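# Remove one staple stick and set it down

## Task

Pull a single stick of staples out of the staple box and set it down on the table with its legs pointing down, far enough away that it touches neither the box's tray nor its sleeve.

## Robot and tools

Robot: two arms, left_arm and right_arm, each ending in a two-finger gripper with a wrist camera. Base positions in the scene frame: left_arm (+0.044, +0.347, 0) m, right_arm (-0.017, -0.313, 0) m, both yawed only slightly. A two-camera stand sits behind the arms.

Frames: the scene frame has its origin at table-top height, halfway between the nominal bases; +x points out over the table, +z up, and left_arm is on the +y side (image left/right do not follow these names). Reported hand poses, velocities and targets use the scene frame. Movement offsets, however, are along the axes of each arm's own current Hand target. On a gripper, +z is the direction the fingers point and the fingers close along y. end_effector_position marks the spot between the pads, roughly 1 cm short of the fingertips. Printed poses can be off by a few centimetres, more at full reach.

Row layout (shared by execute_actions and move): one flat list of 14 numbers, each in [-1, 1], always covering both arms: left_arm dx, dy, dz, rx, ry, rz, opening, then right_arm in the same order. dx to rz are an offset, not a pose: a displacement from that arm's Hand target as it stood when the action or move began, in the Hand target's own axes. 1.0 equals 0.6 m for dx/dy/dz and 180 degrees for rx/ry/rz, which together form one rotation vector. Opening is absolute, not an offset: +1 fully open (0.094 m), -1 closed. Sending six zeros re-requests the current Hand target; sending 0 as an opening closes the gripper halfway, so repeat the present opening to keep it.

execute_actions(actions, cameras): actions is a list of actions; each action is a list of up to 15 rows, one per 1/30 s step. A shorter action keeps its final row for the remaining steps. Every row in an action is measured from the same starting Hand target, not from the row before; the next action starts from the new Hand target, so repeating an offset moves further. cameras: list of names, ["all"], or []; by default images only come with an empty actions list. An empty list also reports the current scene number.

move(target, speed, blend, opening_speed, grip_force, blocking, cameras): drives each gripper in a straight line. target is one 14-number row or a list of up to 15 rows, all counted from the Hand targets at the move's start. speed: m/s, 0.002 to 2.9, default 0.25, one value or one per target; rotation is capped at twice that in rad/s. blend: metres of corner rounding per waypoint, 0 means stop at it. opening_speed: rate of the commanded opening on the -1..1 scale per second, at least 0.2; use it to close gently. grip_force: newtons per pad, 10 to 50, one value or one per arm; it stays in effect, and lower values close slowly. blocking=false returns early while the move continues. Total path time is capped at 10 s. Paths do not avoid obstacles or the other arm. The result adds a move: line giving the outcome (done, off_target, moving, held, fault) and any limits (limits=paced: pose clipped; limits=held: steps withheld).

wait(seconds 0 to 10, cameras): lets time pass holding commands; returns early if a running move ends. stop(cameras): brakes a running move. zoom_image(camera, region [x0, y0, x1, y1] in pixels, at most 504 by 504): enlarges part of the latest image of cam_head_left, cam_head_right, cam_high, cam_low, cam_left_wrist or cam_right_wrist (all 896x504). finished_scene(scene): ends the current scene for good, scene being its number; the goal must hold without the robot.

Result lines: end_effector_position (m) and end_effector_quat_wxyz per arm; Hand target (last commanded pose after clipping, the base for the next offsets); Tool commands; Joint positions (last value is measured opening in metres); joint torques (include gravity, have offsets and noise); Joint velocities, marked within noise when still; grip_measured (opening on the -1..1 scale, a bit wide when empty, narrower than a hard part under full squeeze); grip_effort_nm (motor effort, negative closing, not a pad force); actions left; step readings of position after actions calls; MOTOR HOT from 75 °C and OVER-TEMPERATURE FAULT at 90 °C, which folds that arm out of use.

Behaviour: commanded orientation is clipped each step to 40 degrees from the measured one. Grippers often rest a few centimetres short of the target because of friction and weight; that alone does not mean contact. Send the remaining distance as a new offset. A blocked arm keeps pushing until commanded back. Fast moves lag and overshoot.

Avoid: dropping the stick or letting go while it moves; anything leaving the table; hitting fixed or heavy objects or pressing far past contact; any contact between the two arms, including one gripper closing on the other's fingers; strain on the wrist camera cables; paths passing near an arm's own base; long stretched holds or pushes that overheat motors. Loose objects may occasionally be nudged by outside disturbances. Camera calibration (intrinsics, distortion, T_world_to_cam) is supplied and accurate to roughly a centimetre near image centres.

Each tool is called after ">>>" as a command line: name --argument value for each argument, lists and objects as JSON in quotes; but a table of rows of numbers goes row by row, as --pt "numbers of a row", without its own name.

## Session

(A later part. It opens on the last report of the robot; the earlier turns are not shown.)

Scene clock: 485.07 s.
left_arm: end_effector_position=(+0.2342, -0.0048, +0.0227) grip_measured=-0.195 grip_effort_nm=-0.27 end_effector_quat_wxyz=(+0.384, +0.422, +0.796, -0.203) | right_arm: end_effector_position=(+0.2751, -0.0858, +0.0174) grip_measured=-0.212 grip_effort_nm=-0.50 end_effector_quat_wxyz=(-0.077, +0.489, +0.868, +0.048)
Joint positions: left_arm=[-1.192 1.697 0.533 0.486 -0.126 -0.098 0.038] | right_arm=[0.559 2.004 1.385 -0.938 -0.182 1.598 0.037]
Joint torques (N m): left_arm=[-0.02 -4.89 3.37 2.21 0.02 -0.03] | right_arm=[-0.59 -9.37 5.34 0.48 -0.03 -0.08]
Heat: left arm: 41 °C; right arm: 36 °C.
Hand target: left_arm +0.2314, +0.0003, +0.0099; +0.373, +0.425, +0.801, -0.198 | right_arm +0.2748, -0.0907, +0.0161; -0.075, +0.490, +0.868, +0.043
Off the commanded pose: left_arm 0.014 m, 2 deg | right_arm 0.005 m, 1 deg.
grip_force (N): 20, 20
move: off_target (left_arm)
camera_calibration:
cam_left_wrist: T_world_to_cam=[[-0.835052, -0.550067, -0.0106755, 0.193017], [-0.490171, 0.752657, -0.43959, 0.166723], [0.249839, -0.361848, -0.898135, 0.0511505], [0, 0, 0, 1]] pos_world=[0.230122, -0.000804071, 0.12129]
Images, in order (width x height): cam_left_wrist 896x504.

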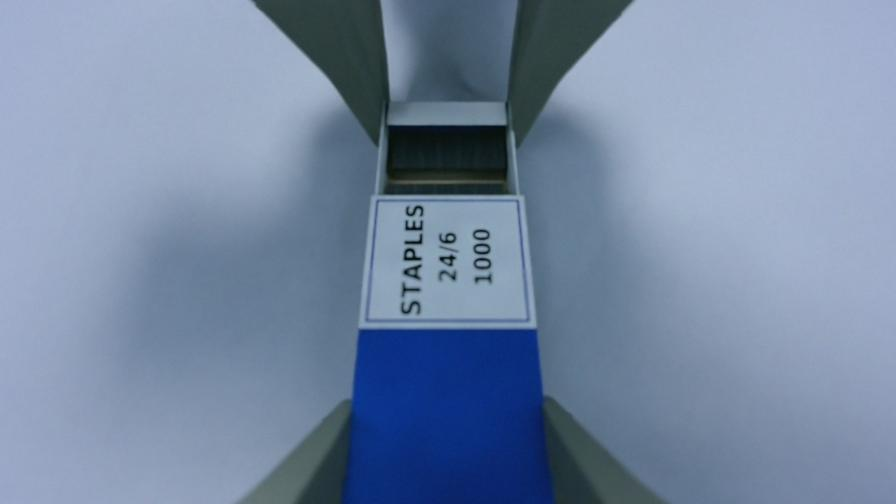

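>>> move --target '[0,0,0,0,0,0,-0.2, -0.0295,0,-0.0052,0,0,0,-0.27]' --cameras '["cam_left_wrist","cam_right_wrist","cam_head_right"]' --speed 0.04

>>> zoom_image --camera "cam_left_wrist" --region '[350, 50, 550, 220]'

Scene clock: 499.10 s.
left_arm: end_effector_position=(+0.2343, -0.0050, +0.0230) grip_measured=-0.195 grip_effort_nm=-0.27 end_effector_quat_wxyz=(+0.385, +0.422, +0.795, -0.203) | right_arm: end_effector_position=(+0.2851, -0.1008, +0.0174) grip_measured=-0.212 grip_effort_nm=-0.50 end_effector_quat_wxyz=(-0.076, +0.489, +0.868, +0.051)
Joint positions: left_arm=[-1.192 1.697 0.533 0.488 -0.126 -0.098 0.038] | right_arm=[0.51 2.004 1.385 -0.942 -0.183 1.547 0.037]
Joint torques (N m): left_arm=[0.08 -5 3.73 2.24 0.01 -0.03] | right_arm=[-0.59 -9.16 5.59 0.41 -0.01 -0.08]
Heat: left arm: 41 °C; right arm: 37 °C.
Hand target: left_arm +0.2314, +0.0002, +0.0100; +0.373, +0.425, +0.800, -0.198 | right_arm +0.2840, -0.1060, +0.0161; -0.076, +0.489, +0.868, +0.043
Off the commanded pose: left_arm 0.014 m, 2 deg | right_arm 0.006 m, 1 deg.
grip_force (N): 20, 20
move: off_target (left_arm)
camera_calibration:
cam_left_wrist: T_world_to_cam=[[-0.83506, -0.550059, -0.0104489, 0.193023], [-0.489852, 0.752034, -0.44101, 0.167075], [0.250439, -0.363151, -0.897442, 0.0511355], [0, 0, 0, 1]] pos_world=[0.230222, -0.000902192, 0.12159]
cam_right_wrist: T_world_to_cam=[[-0.85713, -0.515096, 0.00191906, 0.19279], [-0.414454, 0.691863, 0.59123, 0.215885], [-0.305868, 0.505966, -0.8065, 0.242787], [0, 0, 0, 1]] pos_world=[0.328981, -0.172899, 0.0677996]
Images, in order (width x height): cam_head_right 896x504, cam_left_wrist 896x504, cam_right_wrist 896x504.

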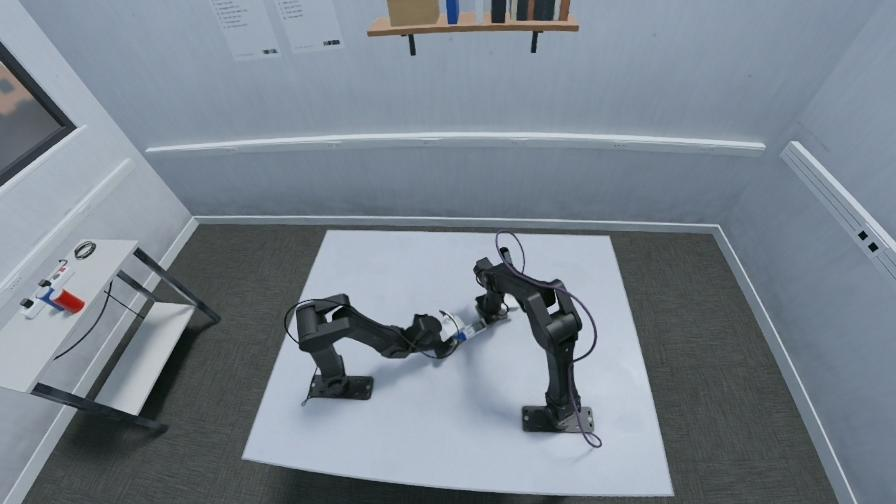

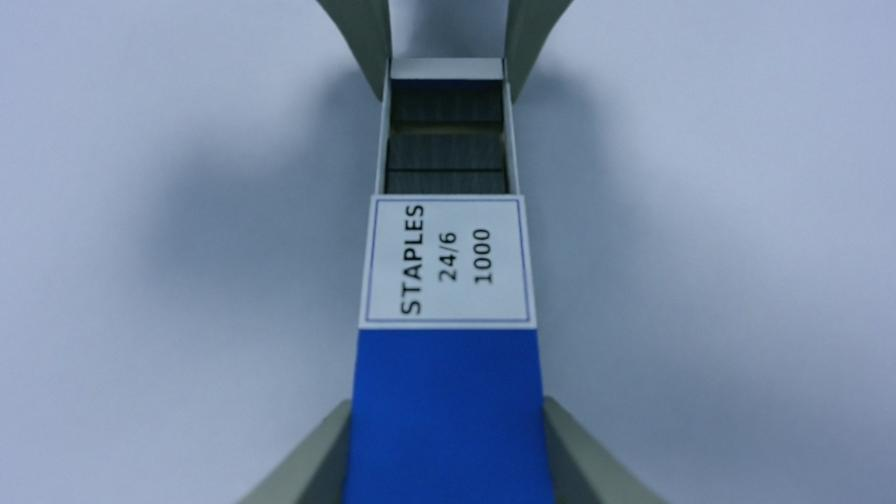

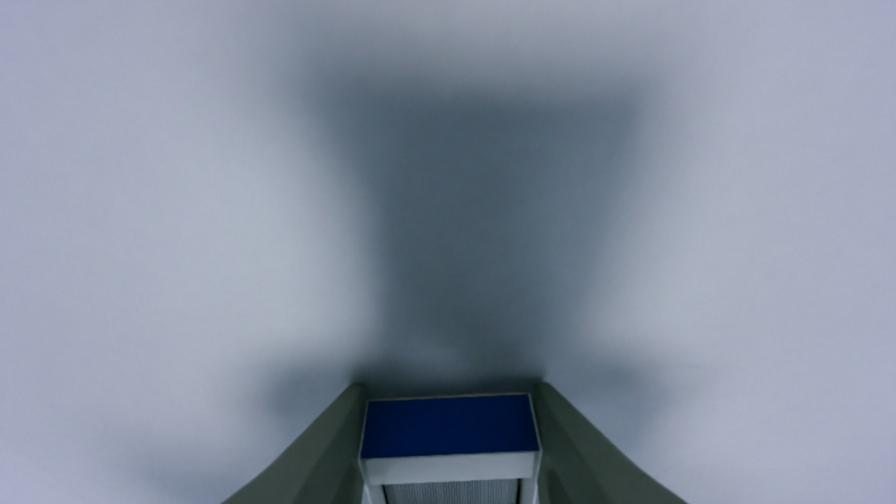

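Scaled by 2.520 from the camera's 896x504 image, which has a finer 1280x720 frame.

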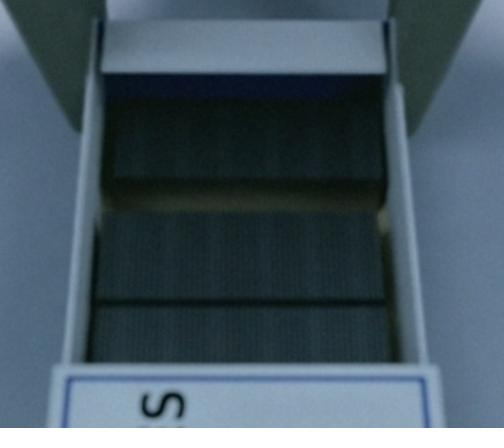

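>>> move --target '[0,0,0,0,0,0,-0.2, -0.0410,0,-0.0075,0,0,0,-0.27]' --cameras '["cam_left_wrist"]' --speed 0.04

>>> zoom_image --camera "cam_left_wrist" --region '[350, 0, 550, 220]'

Scene clock: 530.03 s.
left_arm: end_effector_position=(+0.2343, -0.0051, +0.0230) grip_measured=-0.195 grip_effort_nm=-0.27 end_effector_quat_wxyz=(+0.385, +0.422, +0.795, -0.203) | right_arm: end_effector_position=(+0.2973, -0.1236, +0.0174) grip_measured=-0.212 grip_effort_nm=-0.50 end_effector_quat_wxyz=(-0.075, +0.490, +0.867, +0.052)
Joint positions: left_arm=[-1.192 1.697 0.533 0.488 -0.126 -0.098 0.038] | right_arm=[0.439 2.004 1.385 -0.951 -0.183 1.478 0.037]
Joint torques (N m): left_arm=[0.13 -4.88 3.43 2.21 0.07 -0.02] | right_arm=[-0.38 -8.47 6.58 0.3 -0.02 -0.08]
Heat: left arm: 42 °C; right arm: 37 °C.
Hand target: left_arm +0.2314, +0.0002, +0.0100; +0.373, +0.425, +0.800, -0.198 | right_arm +0.2970, -0.1275, +0.0163; -0.075, +0.490, +0.868, +0.043
Off the commanded pose: left_arm 0.014 m, 2 deg | right_arm 0.004 m, 1 deg.
grip_force (N): 20, 20
move: off_target (left_arm)
camera_calibration:
cam_left_wrist: T_world_to_cam=[[-0.835093, -0.550011, -0.0103887, 0.193024], [-0.48975, 0.751933, -0.441295, 0.16713], [0.250529, -0.363434, -0.897302, 0.0511876], [0, 0, 0, 1]] pos_world=[0.230221, -0.000901772, 0.12169]
Images, in order (width x height): cam_left_wrist 896x504.

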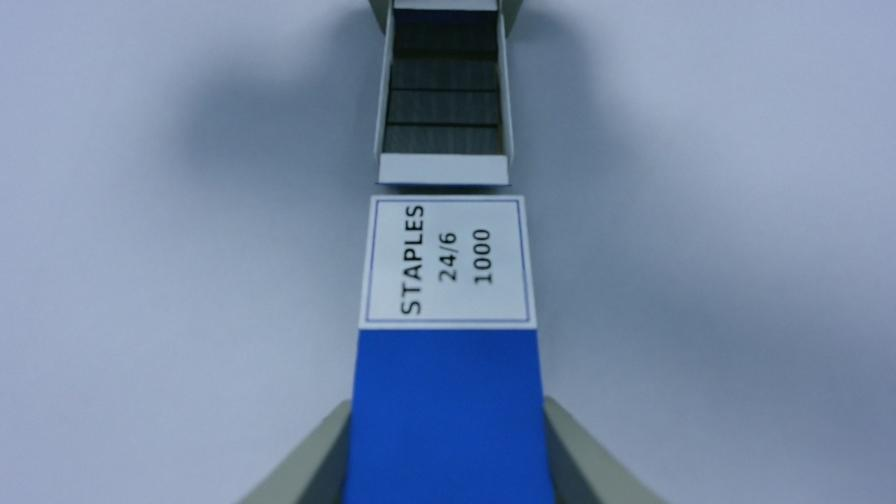

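Scaled by 2.291 from the camera's 896x504 image, which has a finer 1280x720 frame.

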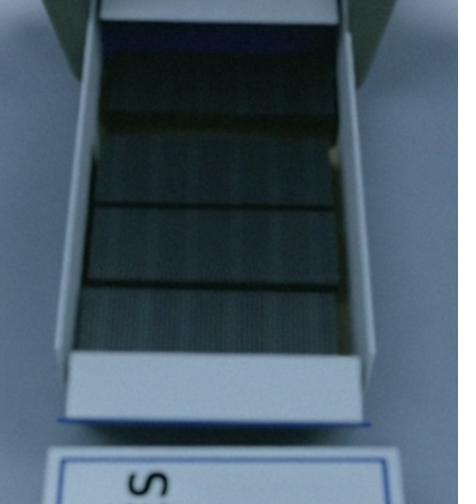

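>>> execute_actions --actions '[]' --cameras '["cam_left_wrist", "cam_right_wrist"]'

Scene clock: 556.00 s.
left_arm: end_effector_position=(+0.2343, -0.0051, +0.0230) grip_measured=-0.195 grip_effort_nm=-0.27 end_effector_quat_wxyz=(+0.385, +0.422, +0.795, -0.203) | right_arm: end_effector_position=(+0.2973, -0.1236, +0.0174) grip_measured=-0.212 grip_effort_nm=-0.50 end_effector_quat_wxyz=(-0.075, +0.489, +0.867, +0.052)
Joint positions: left_arm=[-1.192 1.697 0.533 0.488 -0.126 -0.098 0.038] | right_arm=[0.439 2.004 1.385 -0.951 -0.183 1.478 0.037]
Joint velocities: within noise
Joint torques (N m): left_arm=[0.27 -4.98 3.45 2.18 0.02 0] | right_arm=[-0.36 -8.51 6.6 0.3 -0.02 -0.08]
Heat: left arm: 42 °C; right arm: 36 °C.
Hand target: left_arm +0.2314, +0.0002, +0.0100; +0.373, +0.425, +0.800, -0.198 | right_arm +0.2970, -0.1275, +0.0163; -0.075, +0.490, +0.868, +0.043
Tool commands: left_gripper/opening=-0.2 right_gripper/opening=-0.27
Off the commanded pose: left_arm 0.014 m, 2 deg | right_arm 0.004 m, 1 deg.
grip_force (N): 20, 20
camera_calibration:
cam_left_wrist: T_world_to_cam=[[-0.835093, -0.550011, -0.0103887, 0.193024], [-0.48975, 0.751933, -0.441295, 0.16713], [0.250529, -0.363434, -0.897302, 0.0511876], [0, 0, 0, 1]] pos_world=[0.230221, -0.000901772, 0.12169]
cam_right_wrist: T_world_to_cam=[[-0.858307, -0.513133, -0.00197565, 0.192237], [-0.415017, 0.691916, 0.590773, 0.236834], [-0.301778, 0.507885, -0.806835, 0.257101], [0, 0, 0, 1]] pos_world=[0.340876, -0.195804, 0.0679027]
Images, in order (width x height): cam_left_wrist 896x504, cam_right_wrist 896x504.

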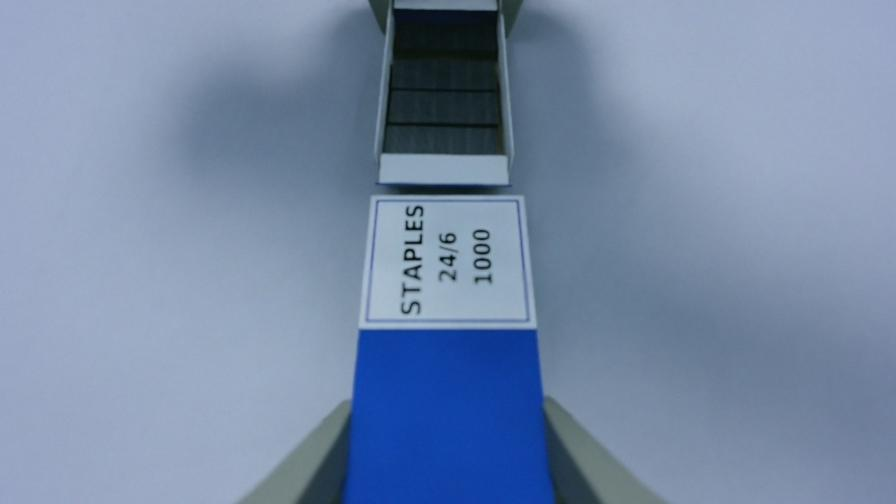

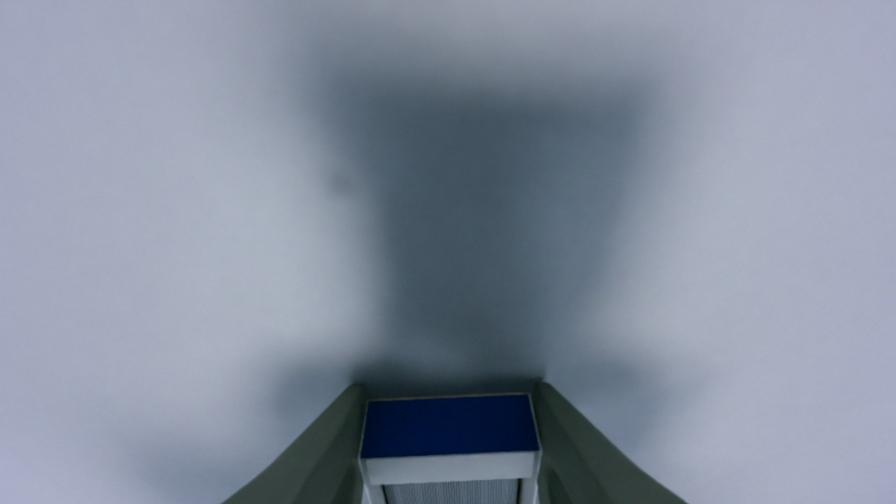

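>>> zoom_image --camera "cam_left_wrist" --region '[340, 0, 550, 200]'

>>> zoom_image --camera "cam_right_wrist" --region '[330, 360, 580, 504]'

Scaled by 2.400 from the camera's 896x504 image, which has a finer 1280x720 frame.

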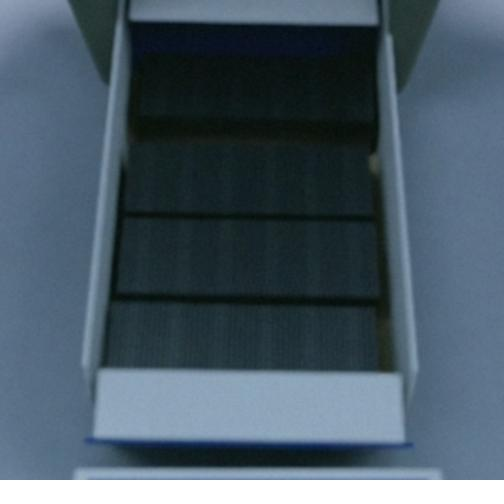

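Scaled by 2.016 from the camera's 896x504 image, which has a finer 1280x720 frame.

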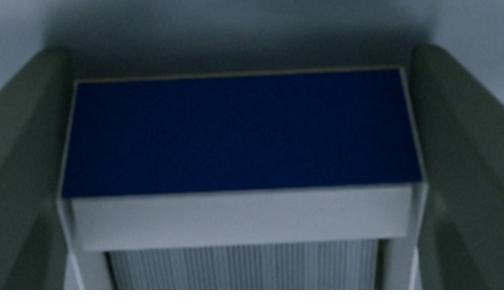

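>>> move --pt "-0.023 -0.0009 -0.0063 0 0 0 0.15 0 0 0 0 0 0 0.1" --opening_speed 0.4 --speed 0.05

Scene clock: 679.57 s.
left_arm: end_effector_position=(+0.2331, -0.0029, +0.0200) grip_measured=+0.148 grip_effort_nm=0.09 end_effector_quat_wxyz=(+0.379, +0.424, +0.798, -0.199) | right_arm: end_effector_position=(+0.2975, -0.1238, +0.0174) grip_measured=+0.097 grip_effort_nm=0.13 end_effector_quat_wxyz=(-0.074, +0.489, +0.867, +0.052)
Joint positions: left_arm=[-1.192 1.697 0.533 0.472 -0.125 -0.098 0.054] | right_arm=[0.439 2.004 1.385 -0.951 -0.182 1.477 0.052]
Joint torques (N m): left_arm=[0.24 -7.58 7.21 1.51 0.05 0.01] | right_arm=[-0.4 -8.42 6.57 0.3 -0.01 -0.09]
Heat: left arm: 42 °C; right arm: 36 °C.
Hand target: left_arm +0.2343, -0.0050, +0.0230; +0.373, +0.425, +0.801, -0.198 | right_arm +0.2970, -0.1275, +0.0163; -0.075, +0.490, +0.868, +0.043
Off the commanded pose: left_arm 0.004 m, 1 deg | right_arm 0.004 m, 1 deg.
grip_force (N): 20, 20
move: done

>>> move --pt "0 0 -0.1333 0 0 0 0.15 0.0289 0 -0.1641 0 0 0 0.1" --speed 0.12 --cameras '["cam_left_wrist"]'

Scene clock: 684.70 s.
left_arm: end_effector_position=(+0.2038, +0.0368, +0.0796) grip_measured=+0.148 grip_effort_nm=0.09 end_effector_quat_wxyz=(+0.383, +0.424, +0.794, -0.208) | right_arm: end_effector_position=(+0.2935, -0.1257, +0.0999) grip_measured=+0.097 grip_effort_nm=0.13 end_effector_quat_wxyz=(-0.089, +0.491, +0.866, +0.031)
Joint positions: left_arm=[-1.23 1.267 0.462 0.128 -0.145 -0.124 0.054] | right_arm=[0.439 1.967 1.667 -1.322 -0.182 1.477 0.052]
Joint torques (N m): left_arm=[-0.72 -5.87 5.48 1.58 -0.15 -0.07] | right_arm=[-0.32 -11.66 8.34 0.18 0 -0.07]
Heat: left arm: 41 °C; right arm: 36 °C.
Hand target: left_arm +0.1999, +0.0458, +0.0743; +0.373, +0.425, +0.801, -0.198 | right_arm +0.2969, -0.1275, +0.1163; -0.075, +0.489, +0.868, +0.043
Off the commanded pose: left_arm 0.011 m, 2 deg | right_arm 0.017 m, 2 deg.
grip_force (N): 20, 20
move: off_target (left_arm, right_arm)
camera_calibration:
cam_left_wrist: T_world_to_cam=[[-0.839282, -0.543693, -0.00198626, 0.191111], [-0.486723, 0.752958, -0.442894, 0.145095], [0.242294, -0.370746, -0.896572, 0.126651], [0, 0, 0, 1]] pos_world=[0.20033, 0.0416104, 0.178193]
Images, in order (width x height): cam_left_wrist 896x504.

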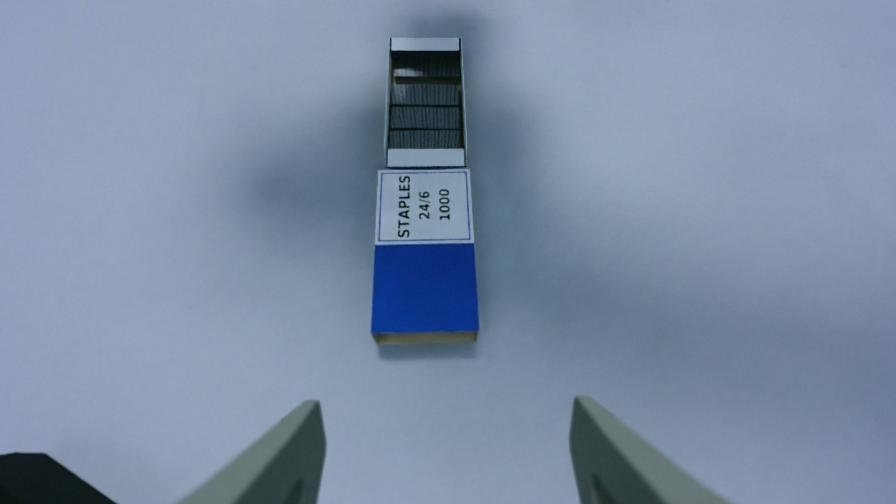

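>>> zoom_image --camera "cam_left_wrist" --region '[366, 20, 486, 180]'

Scaled by 3.150 from the camera's 896x504 image, which has a finer 1280x720 frame.

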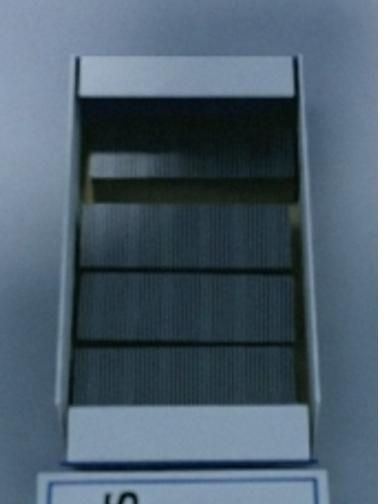

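>>> move --pt "0.0387 0.005 -0.098 0 0 0 0.15 0.0693 0.0005 -0.0110 0.0435 -0.0430 -0.4979 0.1" --speed 0.35 --cameras '["cam_right_wrist"]'

Scene clock: 705.90 s.
left_arm: end_effector_position=(+0.1722, +0.0867, +0.1037) grip_measured=+0.148 grip_effort_nm=0.09 end_effector_quat_wxyz=(+0.384, +0.423, +0.793, -0.211) | right_arm: end_effector_position=(+0.2723, -0.0951, +0.1155) grip_measured=+0.097 grip_effort_nm=0.12 end_effector_quat_wxyz=(-0.024, -0.262, +0.965, -0.004)
Joint positions: left_arm=[-1.292 0.877 0.385 -0.187 -0.191 -0.165 0.054] | right_arm=[0.626 1.967 1.74 -1.392 -0.011 0.107 0.052]
Joint torques (N m): left_arm=[-0.5 -2.74 5.72 1.56 -0.2 -0.08] | right_arm=[0.29 -11.62 7.62 0.41 0.08 -0.08]
Heat: left arm: 39 °C; right arm: 37 °C.
Hand target: left_arm +0.1688, +0.0970, +0.0944; +0.373, +0.425, +0.801, -0.198 | right_arm +0.2765, -0.0933, +0.1299; +0.000, -0.267, +0.964, +0.000
Off the commanded pose: left_arm 0.014 m, 2 deg | right_arm 0.015 m, 3 deg.
grip_force (N): 20, 20
move: off_target (left_arm, right_arm)
camera_calibration:
cam_right_wrist: T_world_to_cam=[[0.50193, -0.864859, 0.00926398, -0.219557], [-0.761807, -0.437, 0.478205, 0.148822], [-0.409532, -0.247083, -0.878199, 0.279918], [0, 0, 0, 1]] pos_world=[0.338211, -0.0556878, 0.176691]
Images, in order (width x height): cam_right_wrist 896x504.

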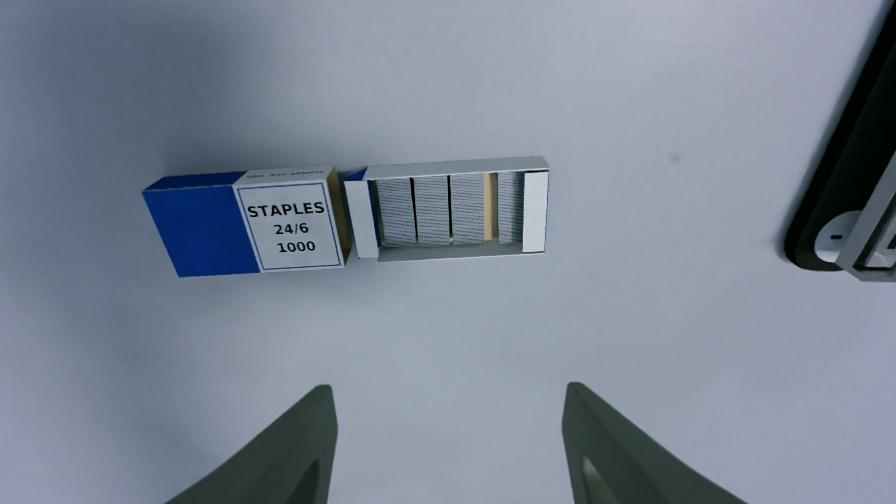

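>>> zoom_image --camera "cam_right_wrist" --region '[330, 145, 570, 275]'

Scaled by 2.100 from the camera's 896x504 image, which has a finer 1280x720 frame.

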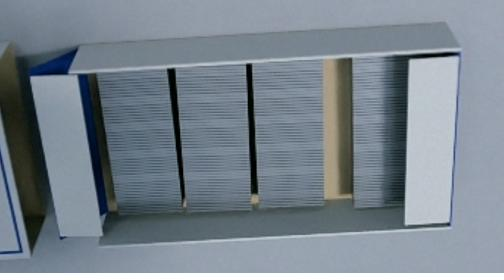

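>>> zoom_image --camera "cam_right_wrist" --region '[340, 150, 450, 270]'

>>> zoom_image --camera "cam_right_wrist" --region '[445, 150, 555, 270]'

Scaled by 4.200 from the camera's 896x504 image, which has a finer 1280x720 frame.

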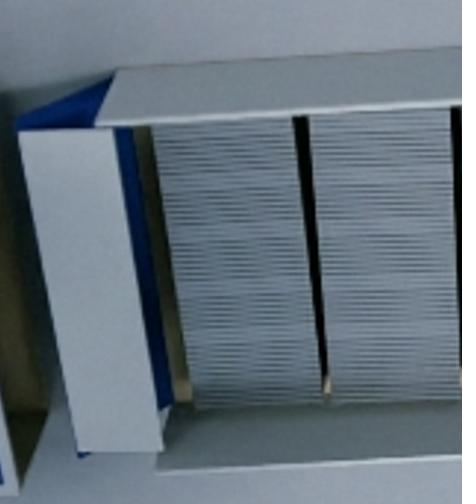

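Scaled by 4.200 from the camera's 896x504 image, which has a finer 1280x720 frame.

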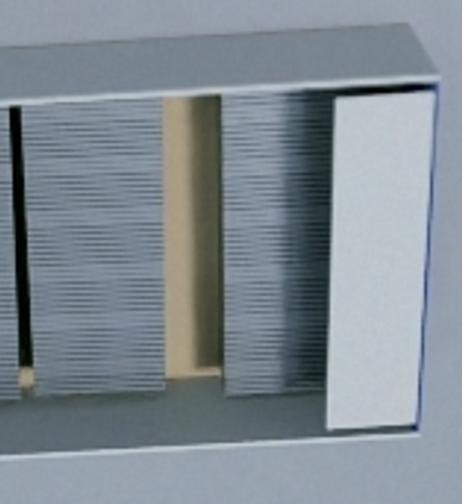

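>>> move --pt "0 0 0 0 0 0 0.15 -0.0149 -0.0542 0.1065 0 -0.012 -0.0117 -0.468" --speed 0.12 --cameras '["cam_right_wrist"]'

Scene clock: 816.80 s.
left_arm: end_effector_position=(+0.1721, +0.0867, +0.1036) grip_measured=+0.148 grip_effort_nm=0.09 end_effector_quat_wxyz=(+0.384, +0.423, +0.793, -0.211) | right_arm: end_effector_position=(+0.2961, -0.1181, +0.0609) grip_measured=-0.465 grip_effort_nm=-0.17 end_effector_quat_wxyz=(+0.000, -0.282, +0.960, +0.003)
Joint positions: left_arm=[-1.292 0.877 0.385 -0.187 -0.191 -0.165 0.054] | right_arm=[0.54 1.965 1.521 -1.126 -0.006 -0.02 0.025]
Joint torques (N m): left_arm=[-0.64 -2.77 5.72 1.62 -0.18 -0.05] | right_arm=[0.05 -10.73 5.65 0.75 0.06 -0.08]
Heat: left arm: 36 °C; right arm: 40 °C.
Hand target: left_arm +0.1688, +0.0971, +0.0944; +0.373, +0.425, +0.801, -0.198 | right_arm +0.3009, -0.1165, +0.0660; +0.018, -0.285, +0.958, +0.005
Off the commanded pose: left_arm 0.014 m, 2 deg | right_arm 0.007 m, 2 deg.
grip_force (N): 20, 20
move: off_target (left_arm)
camera_calibration:
cam_right_wrist: T_world_to_cam=[[0.53586, -0.844264, 0.00849204, -0.258478], [-0.762818, -0.479806, 0.433469, 0.181031], [-0.361888, -0.238756, -0.901129, 0.224426], [0, 0, 0, 1]] pos_world=[0.357818, -0.0777805, 0.12596]
Images, in order (width x height): cam_right_wrist 896x504.

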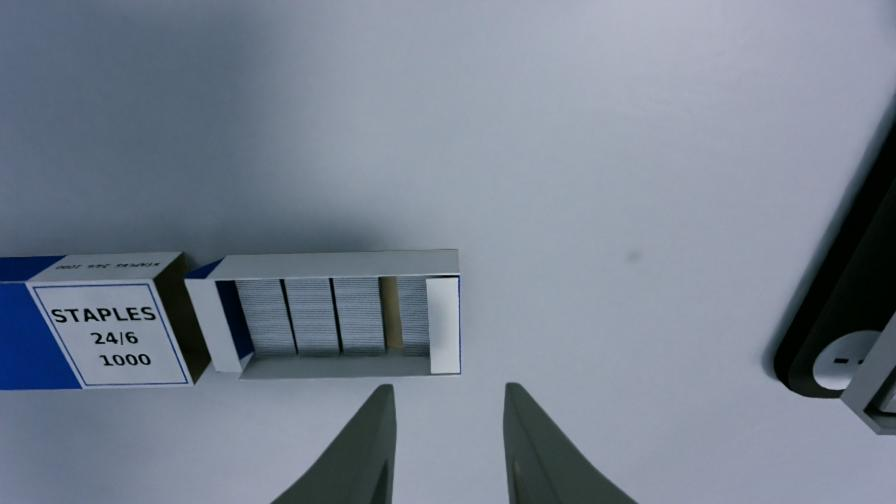

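>>> zoom_image --camera "cam_right_wrist" --region '[360, 240, 500, 400]'

>>> zoom_image --camera "cam_right_wrist" --region '[360, 370, 540, 470]'

Scaled by 3.150 from the camera's 896x504 image, which has a finer 1280x720 frame.

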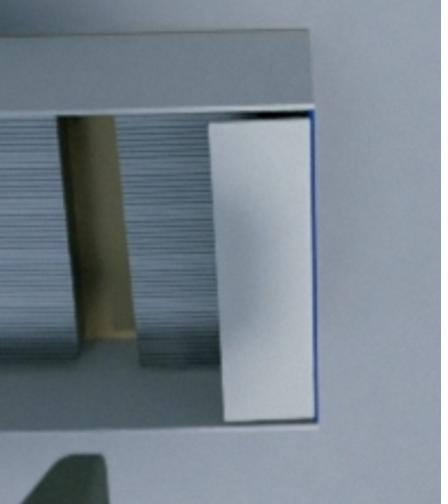

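Scaled by 2.800 from the camera's 896x504 image, which has a finer 1280x720 frame.

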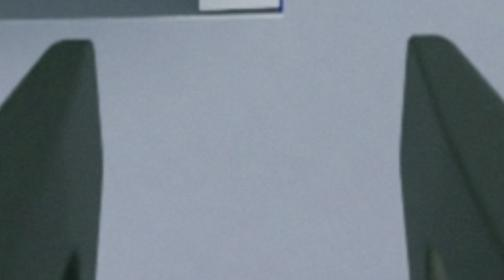

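>>> move --pt "0 0 0 0 0 0 0.15 0.0036 0.0053 0.0349 0 0 -0.0036 -0.468" --speed 0.1 --cameras '["cam_right_wrist"]'

>>> zoom_image --camera "cam_right_wrist" --region '[340, 290, 560, 430]'

Scene clock: 874.17 s.
left_arm: end_effector_position=(+0.1721, +0.0867, +0.1036) grip_measured=+0.148 grip_effort_nm=0.09 end_effector_quat_wxyz=(+0.384, +0.423, +0.793, -0.211) | right_arm: end_effector_position=(+0.2943, -0.1178, +0.0441) grip_measured=-0.465 grip_effort_nm=-0.17 end_effector_quat_wxyz=(+0.005, -0.285, +0.959, +0.005)
Joint positions: left_arm=[-1.292 0.877 0.385 -0.187 -0.191 -0.165 0.054] | right_arm=[0.543 1.965 1.452 -1.046 -0.006 -0.023 0.025]
Joint torques (N m): left_arm=[-0.53 -2.78 5.6 1.6 -0.18 -0.06] | right_arm=[0.61 -9.51 5.67 0.79 0.06 -0.09]
Heat: left arm: 35 °C; right arm: 42 °C.
Hand target: left_arm +0.1688, +0.0971, +0.0944; +0.373, +0.425, +0.801, -0.198 | right_arm +0.2980, -0.1146, +0.0450; +0.018, -0.290, +0.957, +0.005
Off the commanded pose: left_arm 0.014 m, 2 deg | right_arm 0.005 m, 2 deg.
grip_force (N): 20, 20
move: off_target (left_arm)
camera_calibration:
cam_right_wrist: T_world_to_cam=[[0.540942, -0.841015, 0.00868508, -0.258207], [-0.763764, -0.486877, 0.42381, 0.186924], [-0.352202, -0.23589, -0.905709, 0.206304], [0, 0, 0, 1]] pos_world=[0.355101, -0.0774815, 0.109874]
Images, in order (width x height): cam_right_wrist 896x504.

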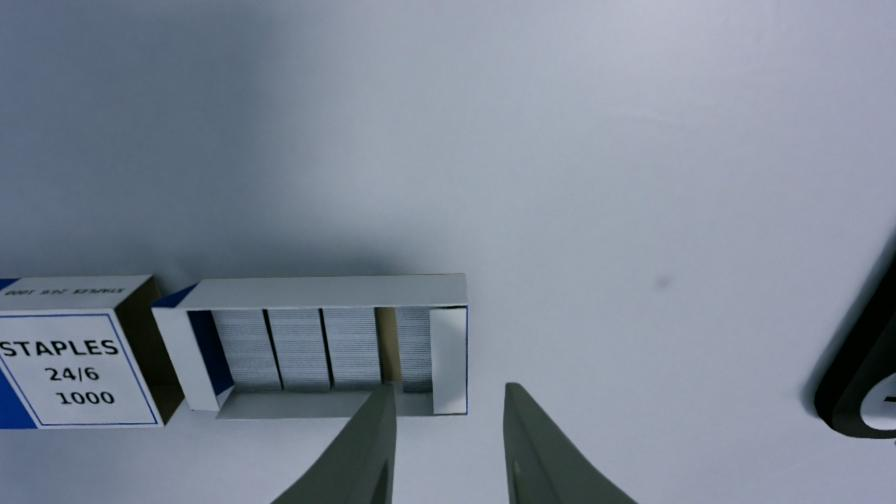

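Scaled by 2.291 from the camera's 896x504 image, which has a finer 1280x720 frame.

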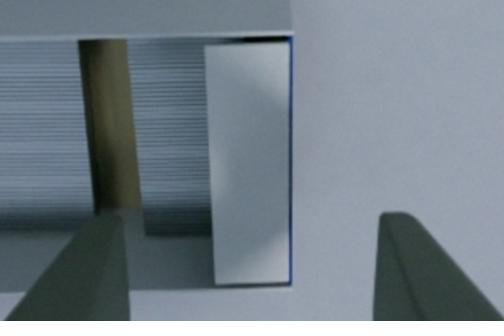

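>>> move --pt "0 0 0 0 0 0 0.15 0.0005 0.0042 0.0217 0 0 0 -0.468" --speed 0.08 --cameras '["cam_right_wrist"]'

>>> zoom_image --camera "cam_right_wrist" --region '[340, 300, 560, 440]'

Scene clock: 892.20 s.
left_arm: end_effector_position=(+0.1721, +0.0867, +0.1036) grip_measured=+0.148 grip_effort_nm=0.10 end_effector_quat_wxyz=(+0.384, +0.423, +0.793, -0.211) | right_arm: end_effector_position=(+0.2940, -0.1150, +0.0361) grip_measured=-0.465 grip_effort_nm=-0.17 end_effector_quat_wxyz=(+0.012, -0.288, +0.958, +0.007)
Joint positions: left_arm=[-1.292 0.877 0.385 -0.187 -0.191 -0.165 0.054] | right_arm=[0.55 1.965 1.419 -0.999 -0.006 -0.023 0.025]
Joint torques (N m): left_arm=[-0.69 -2.91 5.82 1.58 -0.2 -0.02] | right_arm=[0.53 -8.23 5.61 0.83 0.05 -0.03]
Heat: left arm: 35 °C; right arm: 41 °C.
Hand target: left_arm +0.1688, +0.0971, +0.0944; +0.373, +0.425, +0.801, -0.198 | right_arm +0.2968, -0.1123, +0.0320; +0.018, -0.290, +0.957, +0.005
Off the commanded pose: left_arm 0.014 m, 2 deg | right_arm 0.006 m, 1 deg.
grip_force (N): 20, 20
move: off_target (left_arm)
camera_calibration:
cam_right_wrist: T_world_to_cam=[[0.546573, -0.837365, 0.00888437, -0.256903], [-0.765516, -0.495318, 0.410664, 0.191486], [-0.339475, -0.231259, -0.911744, 0.196708], [0, 0, 0, 1]] pos_world=[0.35378, -0.0747845, 0.102993]
Images, in order (width x height): cam_right_wrist 896x504.

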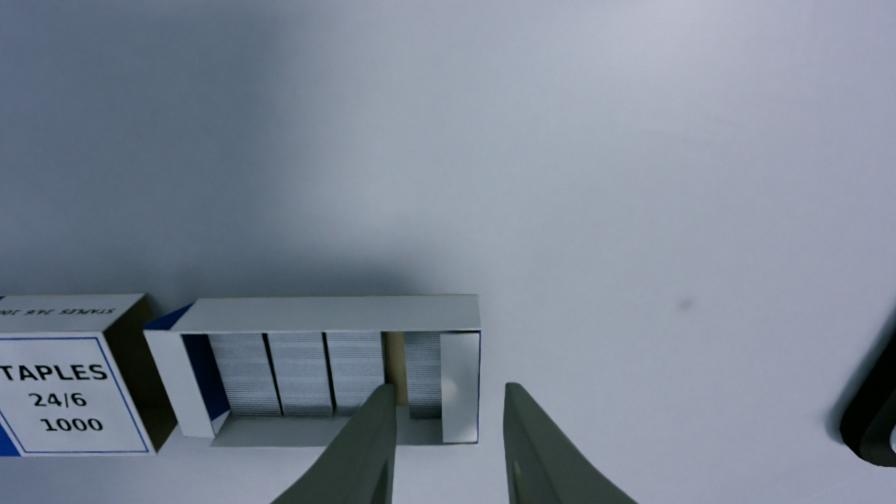

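Scaled by 2.291 from the camera's 896x504 image, which has a finer 1280x720 frame.

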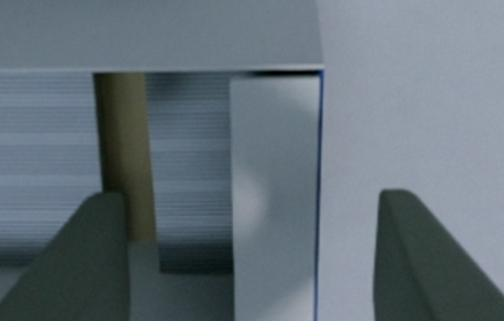

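>>> move --pt "0 0 0 0 0 0 0.15 0.0006 0 0.0167 0 0 0 -0.468" --speed 0.05 --cameras '["cam_right_wrist"]'

>>> zoom_image --camera "cam_right_wrist" --region '[340, 320, 560, 460]'

Scene clock: 906.40 s.
left_arm: end_effector_position=(+0.1721, +0.0867, +0.1036) grip_measured=+0.148 grip_effort_nm=0.09 end_effector_quat_wxyz=(+0.384, +0.423, +0.793, -0.211) | right_arm: end_effector_position=(+0.2937, -0.1151, +0.0252) grip_measured=-0.465 grip_effort_nm=-0.17 end_effector_quat_wxyz=(+0.011, -0.288, +0.958, +0.006)
Joint positions: left_arm=[-1.292 0.877 0.385 -0.187 -0.191 -0.165 0.054] | right_arm=[0.55 1.979 1.395 -0.962 -0.006 -0.023 0.025]
Joint torques (N m): left_arm=[-0.5 -2.71 5.81 1.55 -0.21 -0.11] | right_arm=[0.58 -8.51 5.6 0.83 0.04 -0.02]
Heat: left arm: 34 °C; right arm: 40 °C.
Hand target: left_arm +0.1688, +0.0971, +0.0944; +0.373, +0.425, +0.801, -0.198 | right_arm +0.2967, -0.1124, +0.0219; +0.018, -0.290, +0.957, +0.005
Off the commanded pose: left_arm 0.014 m, 2 deg | right_arm 0.005 m, 1 deg.
grip_force (N): 20, 20
move: off_target (left_arm)
camera_calibration:
cam_right_wrist: T_world_to_cam=[[0.546564, -0.83737, 0.0088998, -0.256832], [-0.764504, -0.49461, 0.413394, 0.195409], [-0.341761, -0.23275, -0.910509, 0.187021], [0, 0, 0, 1]] pos_world=[0.353682, -0.0748827, 0.0917893]
Images, in order (width x height): cam_right_wrist 896x504.

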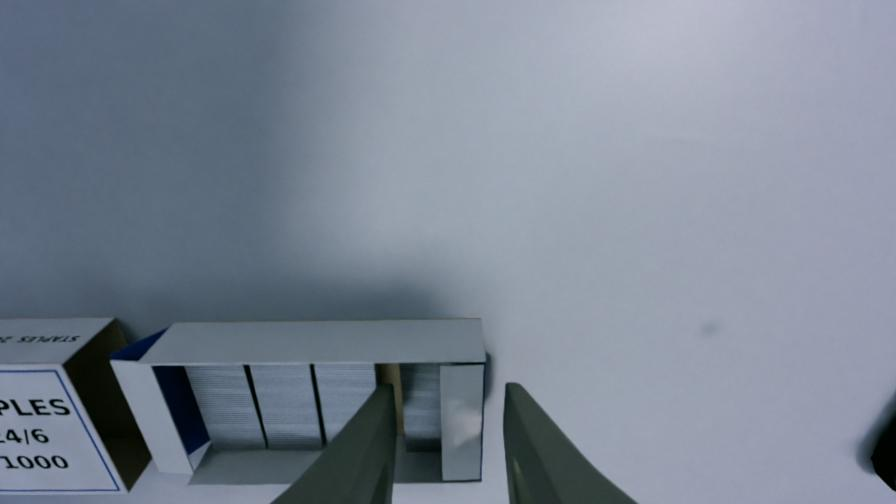

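Scaled by 2.291 from the camera's 896x504 image, which has a finer 1280x720 frame.

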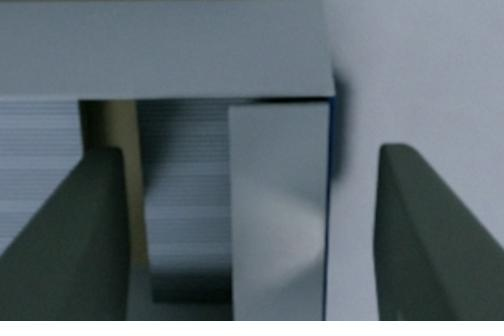

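>>> move --pt "0 0 0 0 0 0 0.15 0 0 0.0125 0 0 0 -0.468" --speed 0.04 --cameras '["cam_right_wrist"]'

>>> zoom_image --camera "cam_right_wrist" --region '[340, 340, 560, 480]'

Scene clock: 915.43 s.
left_arm: end_effector_position=(+0.1721, +0.0867, +0.1036) grip_measured=+0.148 grip_effort_nm=0.09 end_effector_quat_wxyz=(+0.384, +0.423, +0.793, -0.211) | right_arm: end_effector_position=(+0.2941, -0.1149, +0.0178) grip_measured=-0.465 grip_effort_nm=-0.17 end_effector_quat_wxyz=(+0.011, -0.288, +0.958, +0.006)
Joint positions: left_arm=[-1.292 0.877 0.385 -0.187 -0.191 -0.165 0.054] | right_arm=[0.55 1.991 1.38 -0.936 -0.006 -0.023 0.025]
Joint torques (N m): left_arm=[-0.57 -2.8 5.6 1.58 -0.2 -0.03] | right_arm=[0.57 -8.53 5.57 0.81 0.06 -0.02]
Heat: left arm: 34 °C; right arm: 38 °C.
Hand target: left_arm +0.1688, +0.0971, +0.0944; +0.373, +0.425, +0.801, -0.198 | right_arm +0.2970, -0.1122, +0.0145; +0.018, -0.290, +0.957, +0.005
Off the commanded pose: left_arm 0.014 m, 2 deg | right_arm 0.005 m, 1 deg.
grip_force (N): 20, 20
move: off_target (left_arm)
camera_calibration:
cam_right_wrist: T_world_to_cam=[[0.546582, -0.837358, 0.00888454, -0.256684], [-0.764616, -0.494718, 0.413057, 0.198864], [-0.341481, -0.232563, -0.910662, 0.180475], [0, 0, 0, 1]] pos_world=[0.353982, -0.0745829, 0.0844898]
Images, in order (width x height): cam_right_wrist 896x504.

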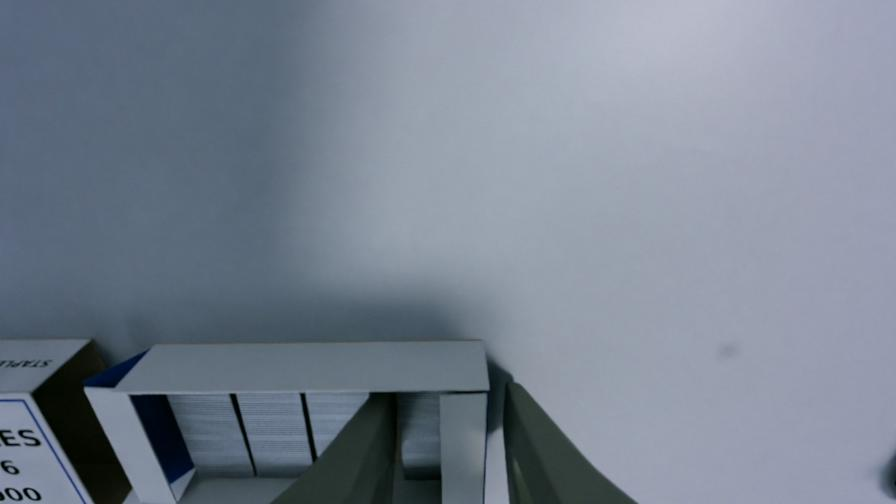

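Scaled by 2.291 from the camera's 896x504 image, which has a finer 1280x720 frame.

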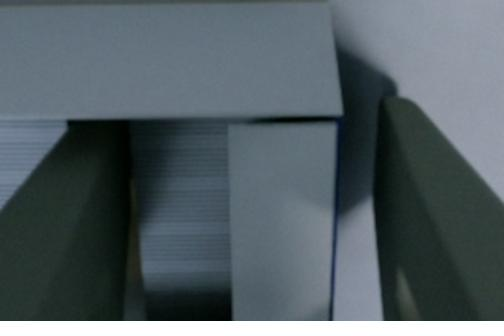

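>>> move --pt "0 0 0 0 0 0 0.15 0 0 0.0055 0 0 0 -0.468" --speed 0.03 --cameras '["cam_right_wrist"]'

>>> zoom_image --camera "cam_right_wrist" --region '[340, 340, 560, 480]'

Scene clock: 921.17 s.
left_arm: end_effector_position=(+0.1721, +0.0867, +0.1036) grip_measured=+0.148 grip_effort_nm=0.09 end_effector_quat_wxyz=(+0.384, +0.423, +0.793, -0.211) | right_arm: end_effector_position=(+0.2949, -0.1144, +0.0163) grip_measured=-0.465 grip_effort_nm=-0.16 end_effector_quat_wxyz=(+0.013, -0.288, +0.958, +0.007)
Joint positions: left_arm=[-1.292 0.877 0.385 -0.187 -0.191 -0.165 0.054] | right_arm=[0.55 1.992 1.375 -0.925 -0.006 -0.023 0.025]
Joint torques (N m): left_arm=[-0.68 -2.81 5.85 1.59 -0.23 -0.07] | right_arm=[0.59 -8.2 5.39 0.83 0.06 -0.01]
Heat: left arm: 34 °C; right arm: 37 °C.
Hand target: left_arm +0.1688, +0.0971, +0.0944; +0.373, +0.425, +0.801, -0.198 | right_arm +0.2970, -0.1122, +0.0110; +0.018, -0.290, +0.957, +0.005
Off the commanded pose: left_arm 0.014 m, 2 deg | right_arm 0.006 m, 1 deg.
grip_force (N): 20, 20
move: off_target (left_arm)
camera_calibration:
cam_right_wrist: T_world_to_cam=[[0.546544, -0.837382, 0.00896431, -0.256745], [-0.766202, -0.495709, 0.40891, 0.200794], [-0.33797, -0.230356, -0.912531, 0.178734], [0, 0, 0, 1]] pos_world=[0.354578, -0.0742856, 0.0832957]
Images, in order (width x height): cam_right_wrist 896x504.

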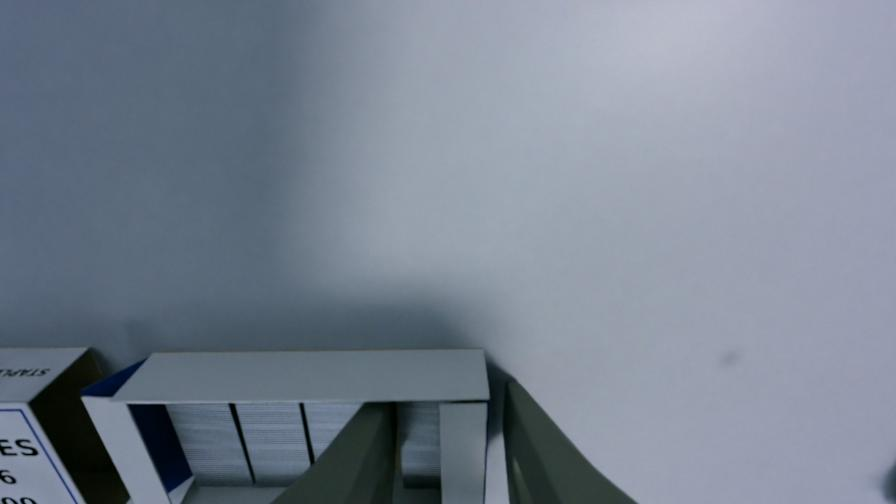

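Scaled by 2.291 from the camera's 896x504 image, which has a finer 1280x720 frame.

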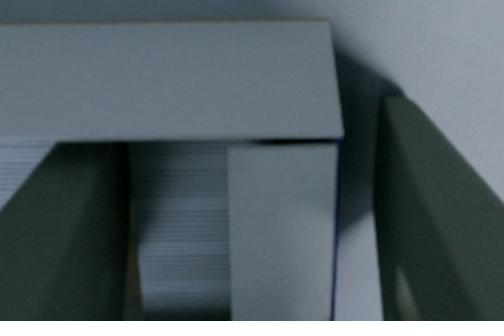

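>>> move --pt "0 0 0 0 0 0 0.15 0 0 0 0 0 0 -0.65" --opening_speed 0.2 --speed 0.03 --cameras '["cam_right_wrist"]'

>>> zoom_image --camera "cam_right_wrist" --region '[340, 340, 560, 480]'

Scene clock: 929.27 s.
left_arm: end_effector_position=(+0.1721, +0.0867, +0.1036) grip_measured=+0.148 grip_effort_nm=0.10 end_effector_quat_wxyz=(+0.384, +0.423, +0.793, -0.211) | right_arm: end_effector_position=(+0.2951, -0.1143, +0.0163) grip_measured=-0.647 grip_effort_nm=-0.17 end_effector_quat_wxyz=(+0.013, -0.288, +0.958, +0.007)
Joint positions: left_arm=[-1.292 0.877 0.385 -0.187 -0.191 -0.165 0.054] | right_arm=[0.55 1.992 1.375 -0.925 -0.006 -0.023 0.017]
Joint torques (N m): left_arm=[-0.53 -2.88 5.74 1.6 -0.19 -0.07] | right_arm=[0.54 -8.21 5.35 0.86 0.06 -0.02]
Heat: left arm: 34 °C; right arm: 37 °C.
Hand target: left_arm +0.1688, +0.0971, +0.0944; +0.373, +0.425, +0.801, -0.198 | right_arm +0.2970, -0.1122, +0.0110; +0.018, -0.290, +0.957, +0.005
Off the commanded pose: left_arm 0.014 m, 2 deg | right_arm 0.006 m, 1 deg.
grip_force (N): 20, 20
move: off_target (left_arm)
camera_calibration:
cam_right_wrist: T_world_to_cam=[[0.546539, -0.837386, 0.00895646, -0.256714], [-0.766467, -0.495886, 0.408197, 0.201018], [-0.337377, -0.22996, -0.91285, 0.178729], [0, 0, 0, 1]] pos_world=[0.354677, -0.074186, 0.0833968]
Images, in order (width x height): cam_right_wrist 896x504.

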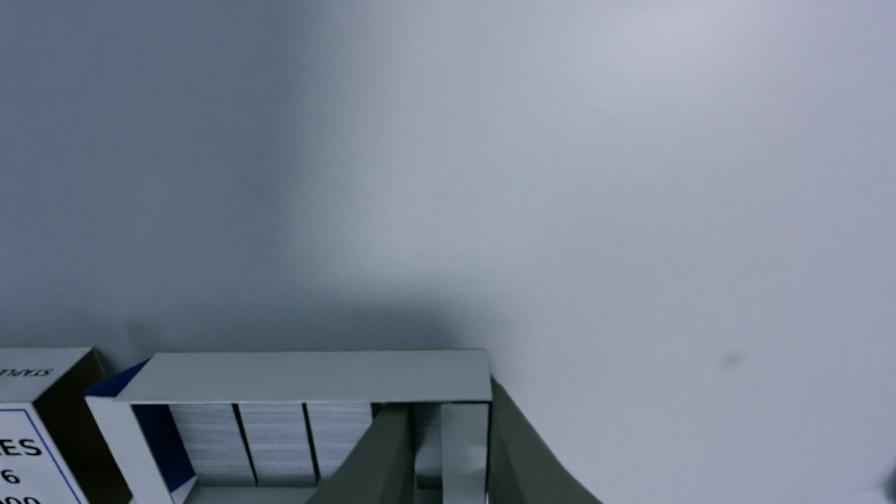

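Scaled by 2.291 from the camera's 896x504 image, which has a finer 1280x720 frame.

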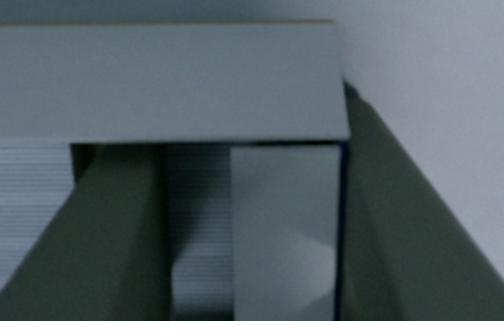

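>>> move --pt "0 0 0 0 0 0 0.15 0 0 0 0 0 0 -0.69" --opening_speed 0.2 --speed 0.03 --cameras '["cam_right_wrist"]'

>>> zoom_image --camera "cam_right_wrist" --region '[340, 340, 560, 480]'

Scene clock: 933.53 s.
left_arm: end_effector_position=(+0.1721, +0.0867, +0.1036) grip_measured=+0.148 grip_effort_nm=0.09 end_effector_quat_wxyz=(+0.384, +0.423, +0.793, -0.211) | right_arm: end_effector_position=(+0.2952, -0.1145, +0.0163) grip_measured=-0.686 grip_effort_nm=-0.21 end_effector_quat_wxyz=(+0.013, -0.288, +0.958, +0.006)
Joint positions: left_arm=[-1.292 0.877 0.385 -0.187 -0.191 -0.165 0.054] | right_arm=[0.55 1.992 1.375 -0.925 -0.005 -0.023 0.015]
Joint torques (N m): left_arm=[-0.61 -2.71 5.72 1.6 -0.19 -0.06] | right_arm=[0.55 -8.21 5.35 0.83 0.05 -0.03]
Heat: left arm: 34 °C; right arm: 37 °C.
Hand target: left_arm +0.1688, +0.0971, +0.0944; +0.373, +0.425, +0.801, -0.198 | right_arm +0.2970, -0.1121, +0.0110; +0.018, -0.290, +0.957, +0.005
Off the commanded pose: left_arm 0.014 m, 2 deg | right_arm 0.006 m, 1 deg.
grip_force (N): 20, 20
move: off_target (left_arm)
camera_calibration:
cam_right_wrist: T_world_to_cam=[[0.546547, -0.837368, 0.0100753, -0.256946], [-0.766686, -0.495501, 0.408254, 0.201147], [-0.336866, -0.230854, -0.912813, 0.178488], [0, 0, 0, 1]] pos_world=[0.354776, -0.074285, 0.083396]
Images, in order (width x height): cam_right_wrist 896x504.

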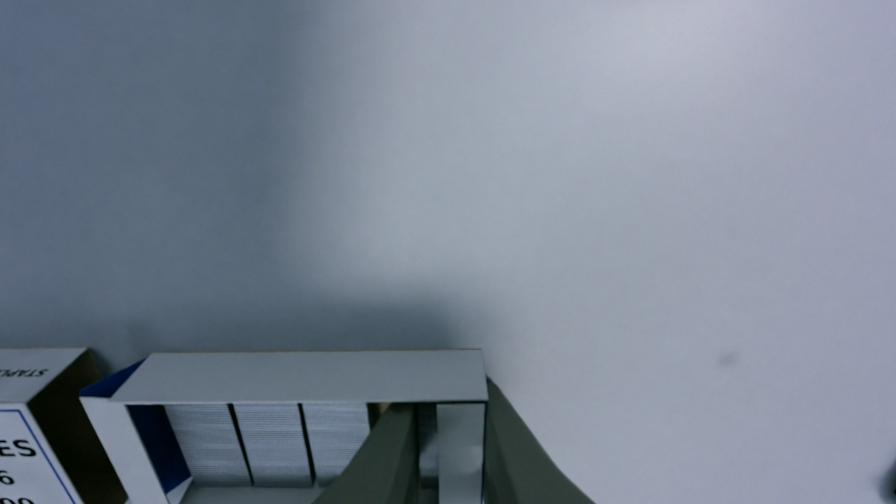

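Scaled by 2.291 from the camera's 896x504 image, which has a finer 1280x720 frame.

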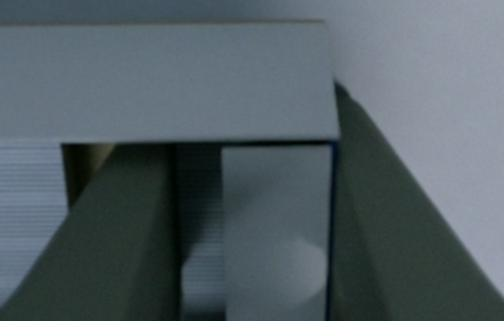

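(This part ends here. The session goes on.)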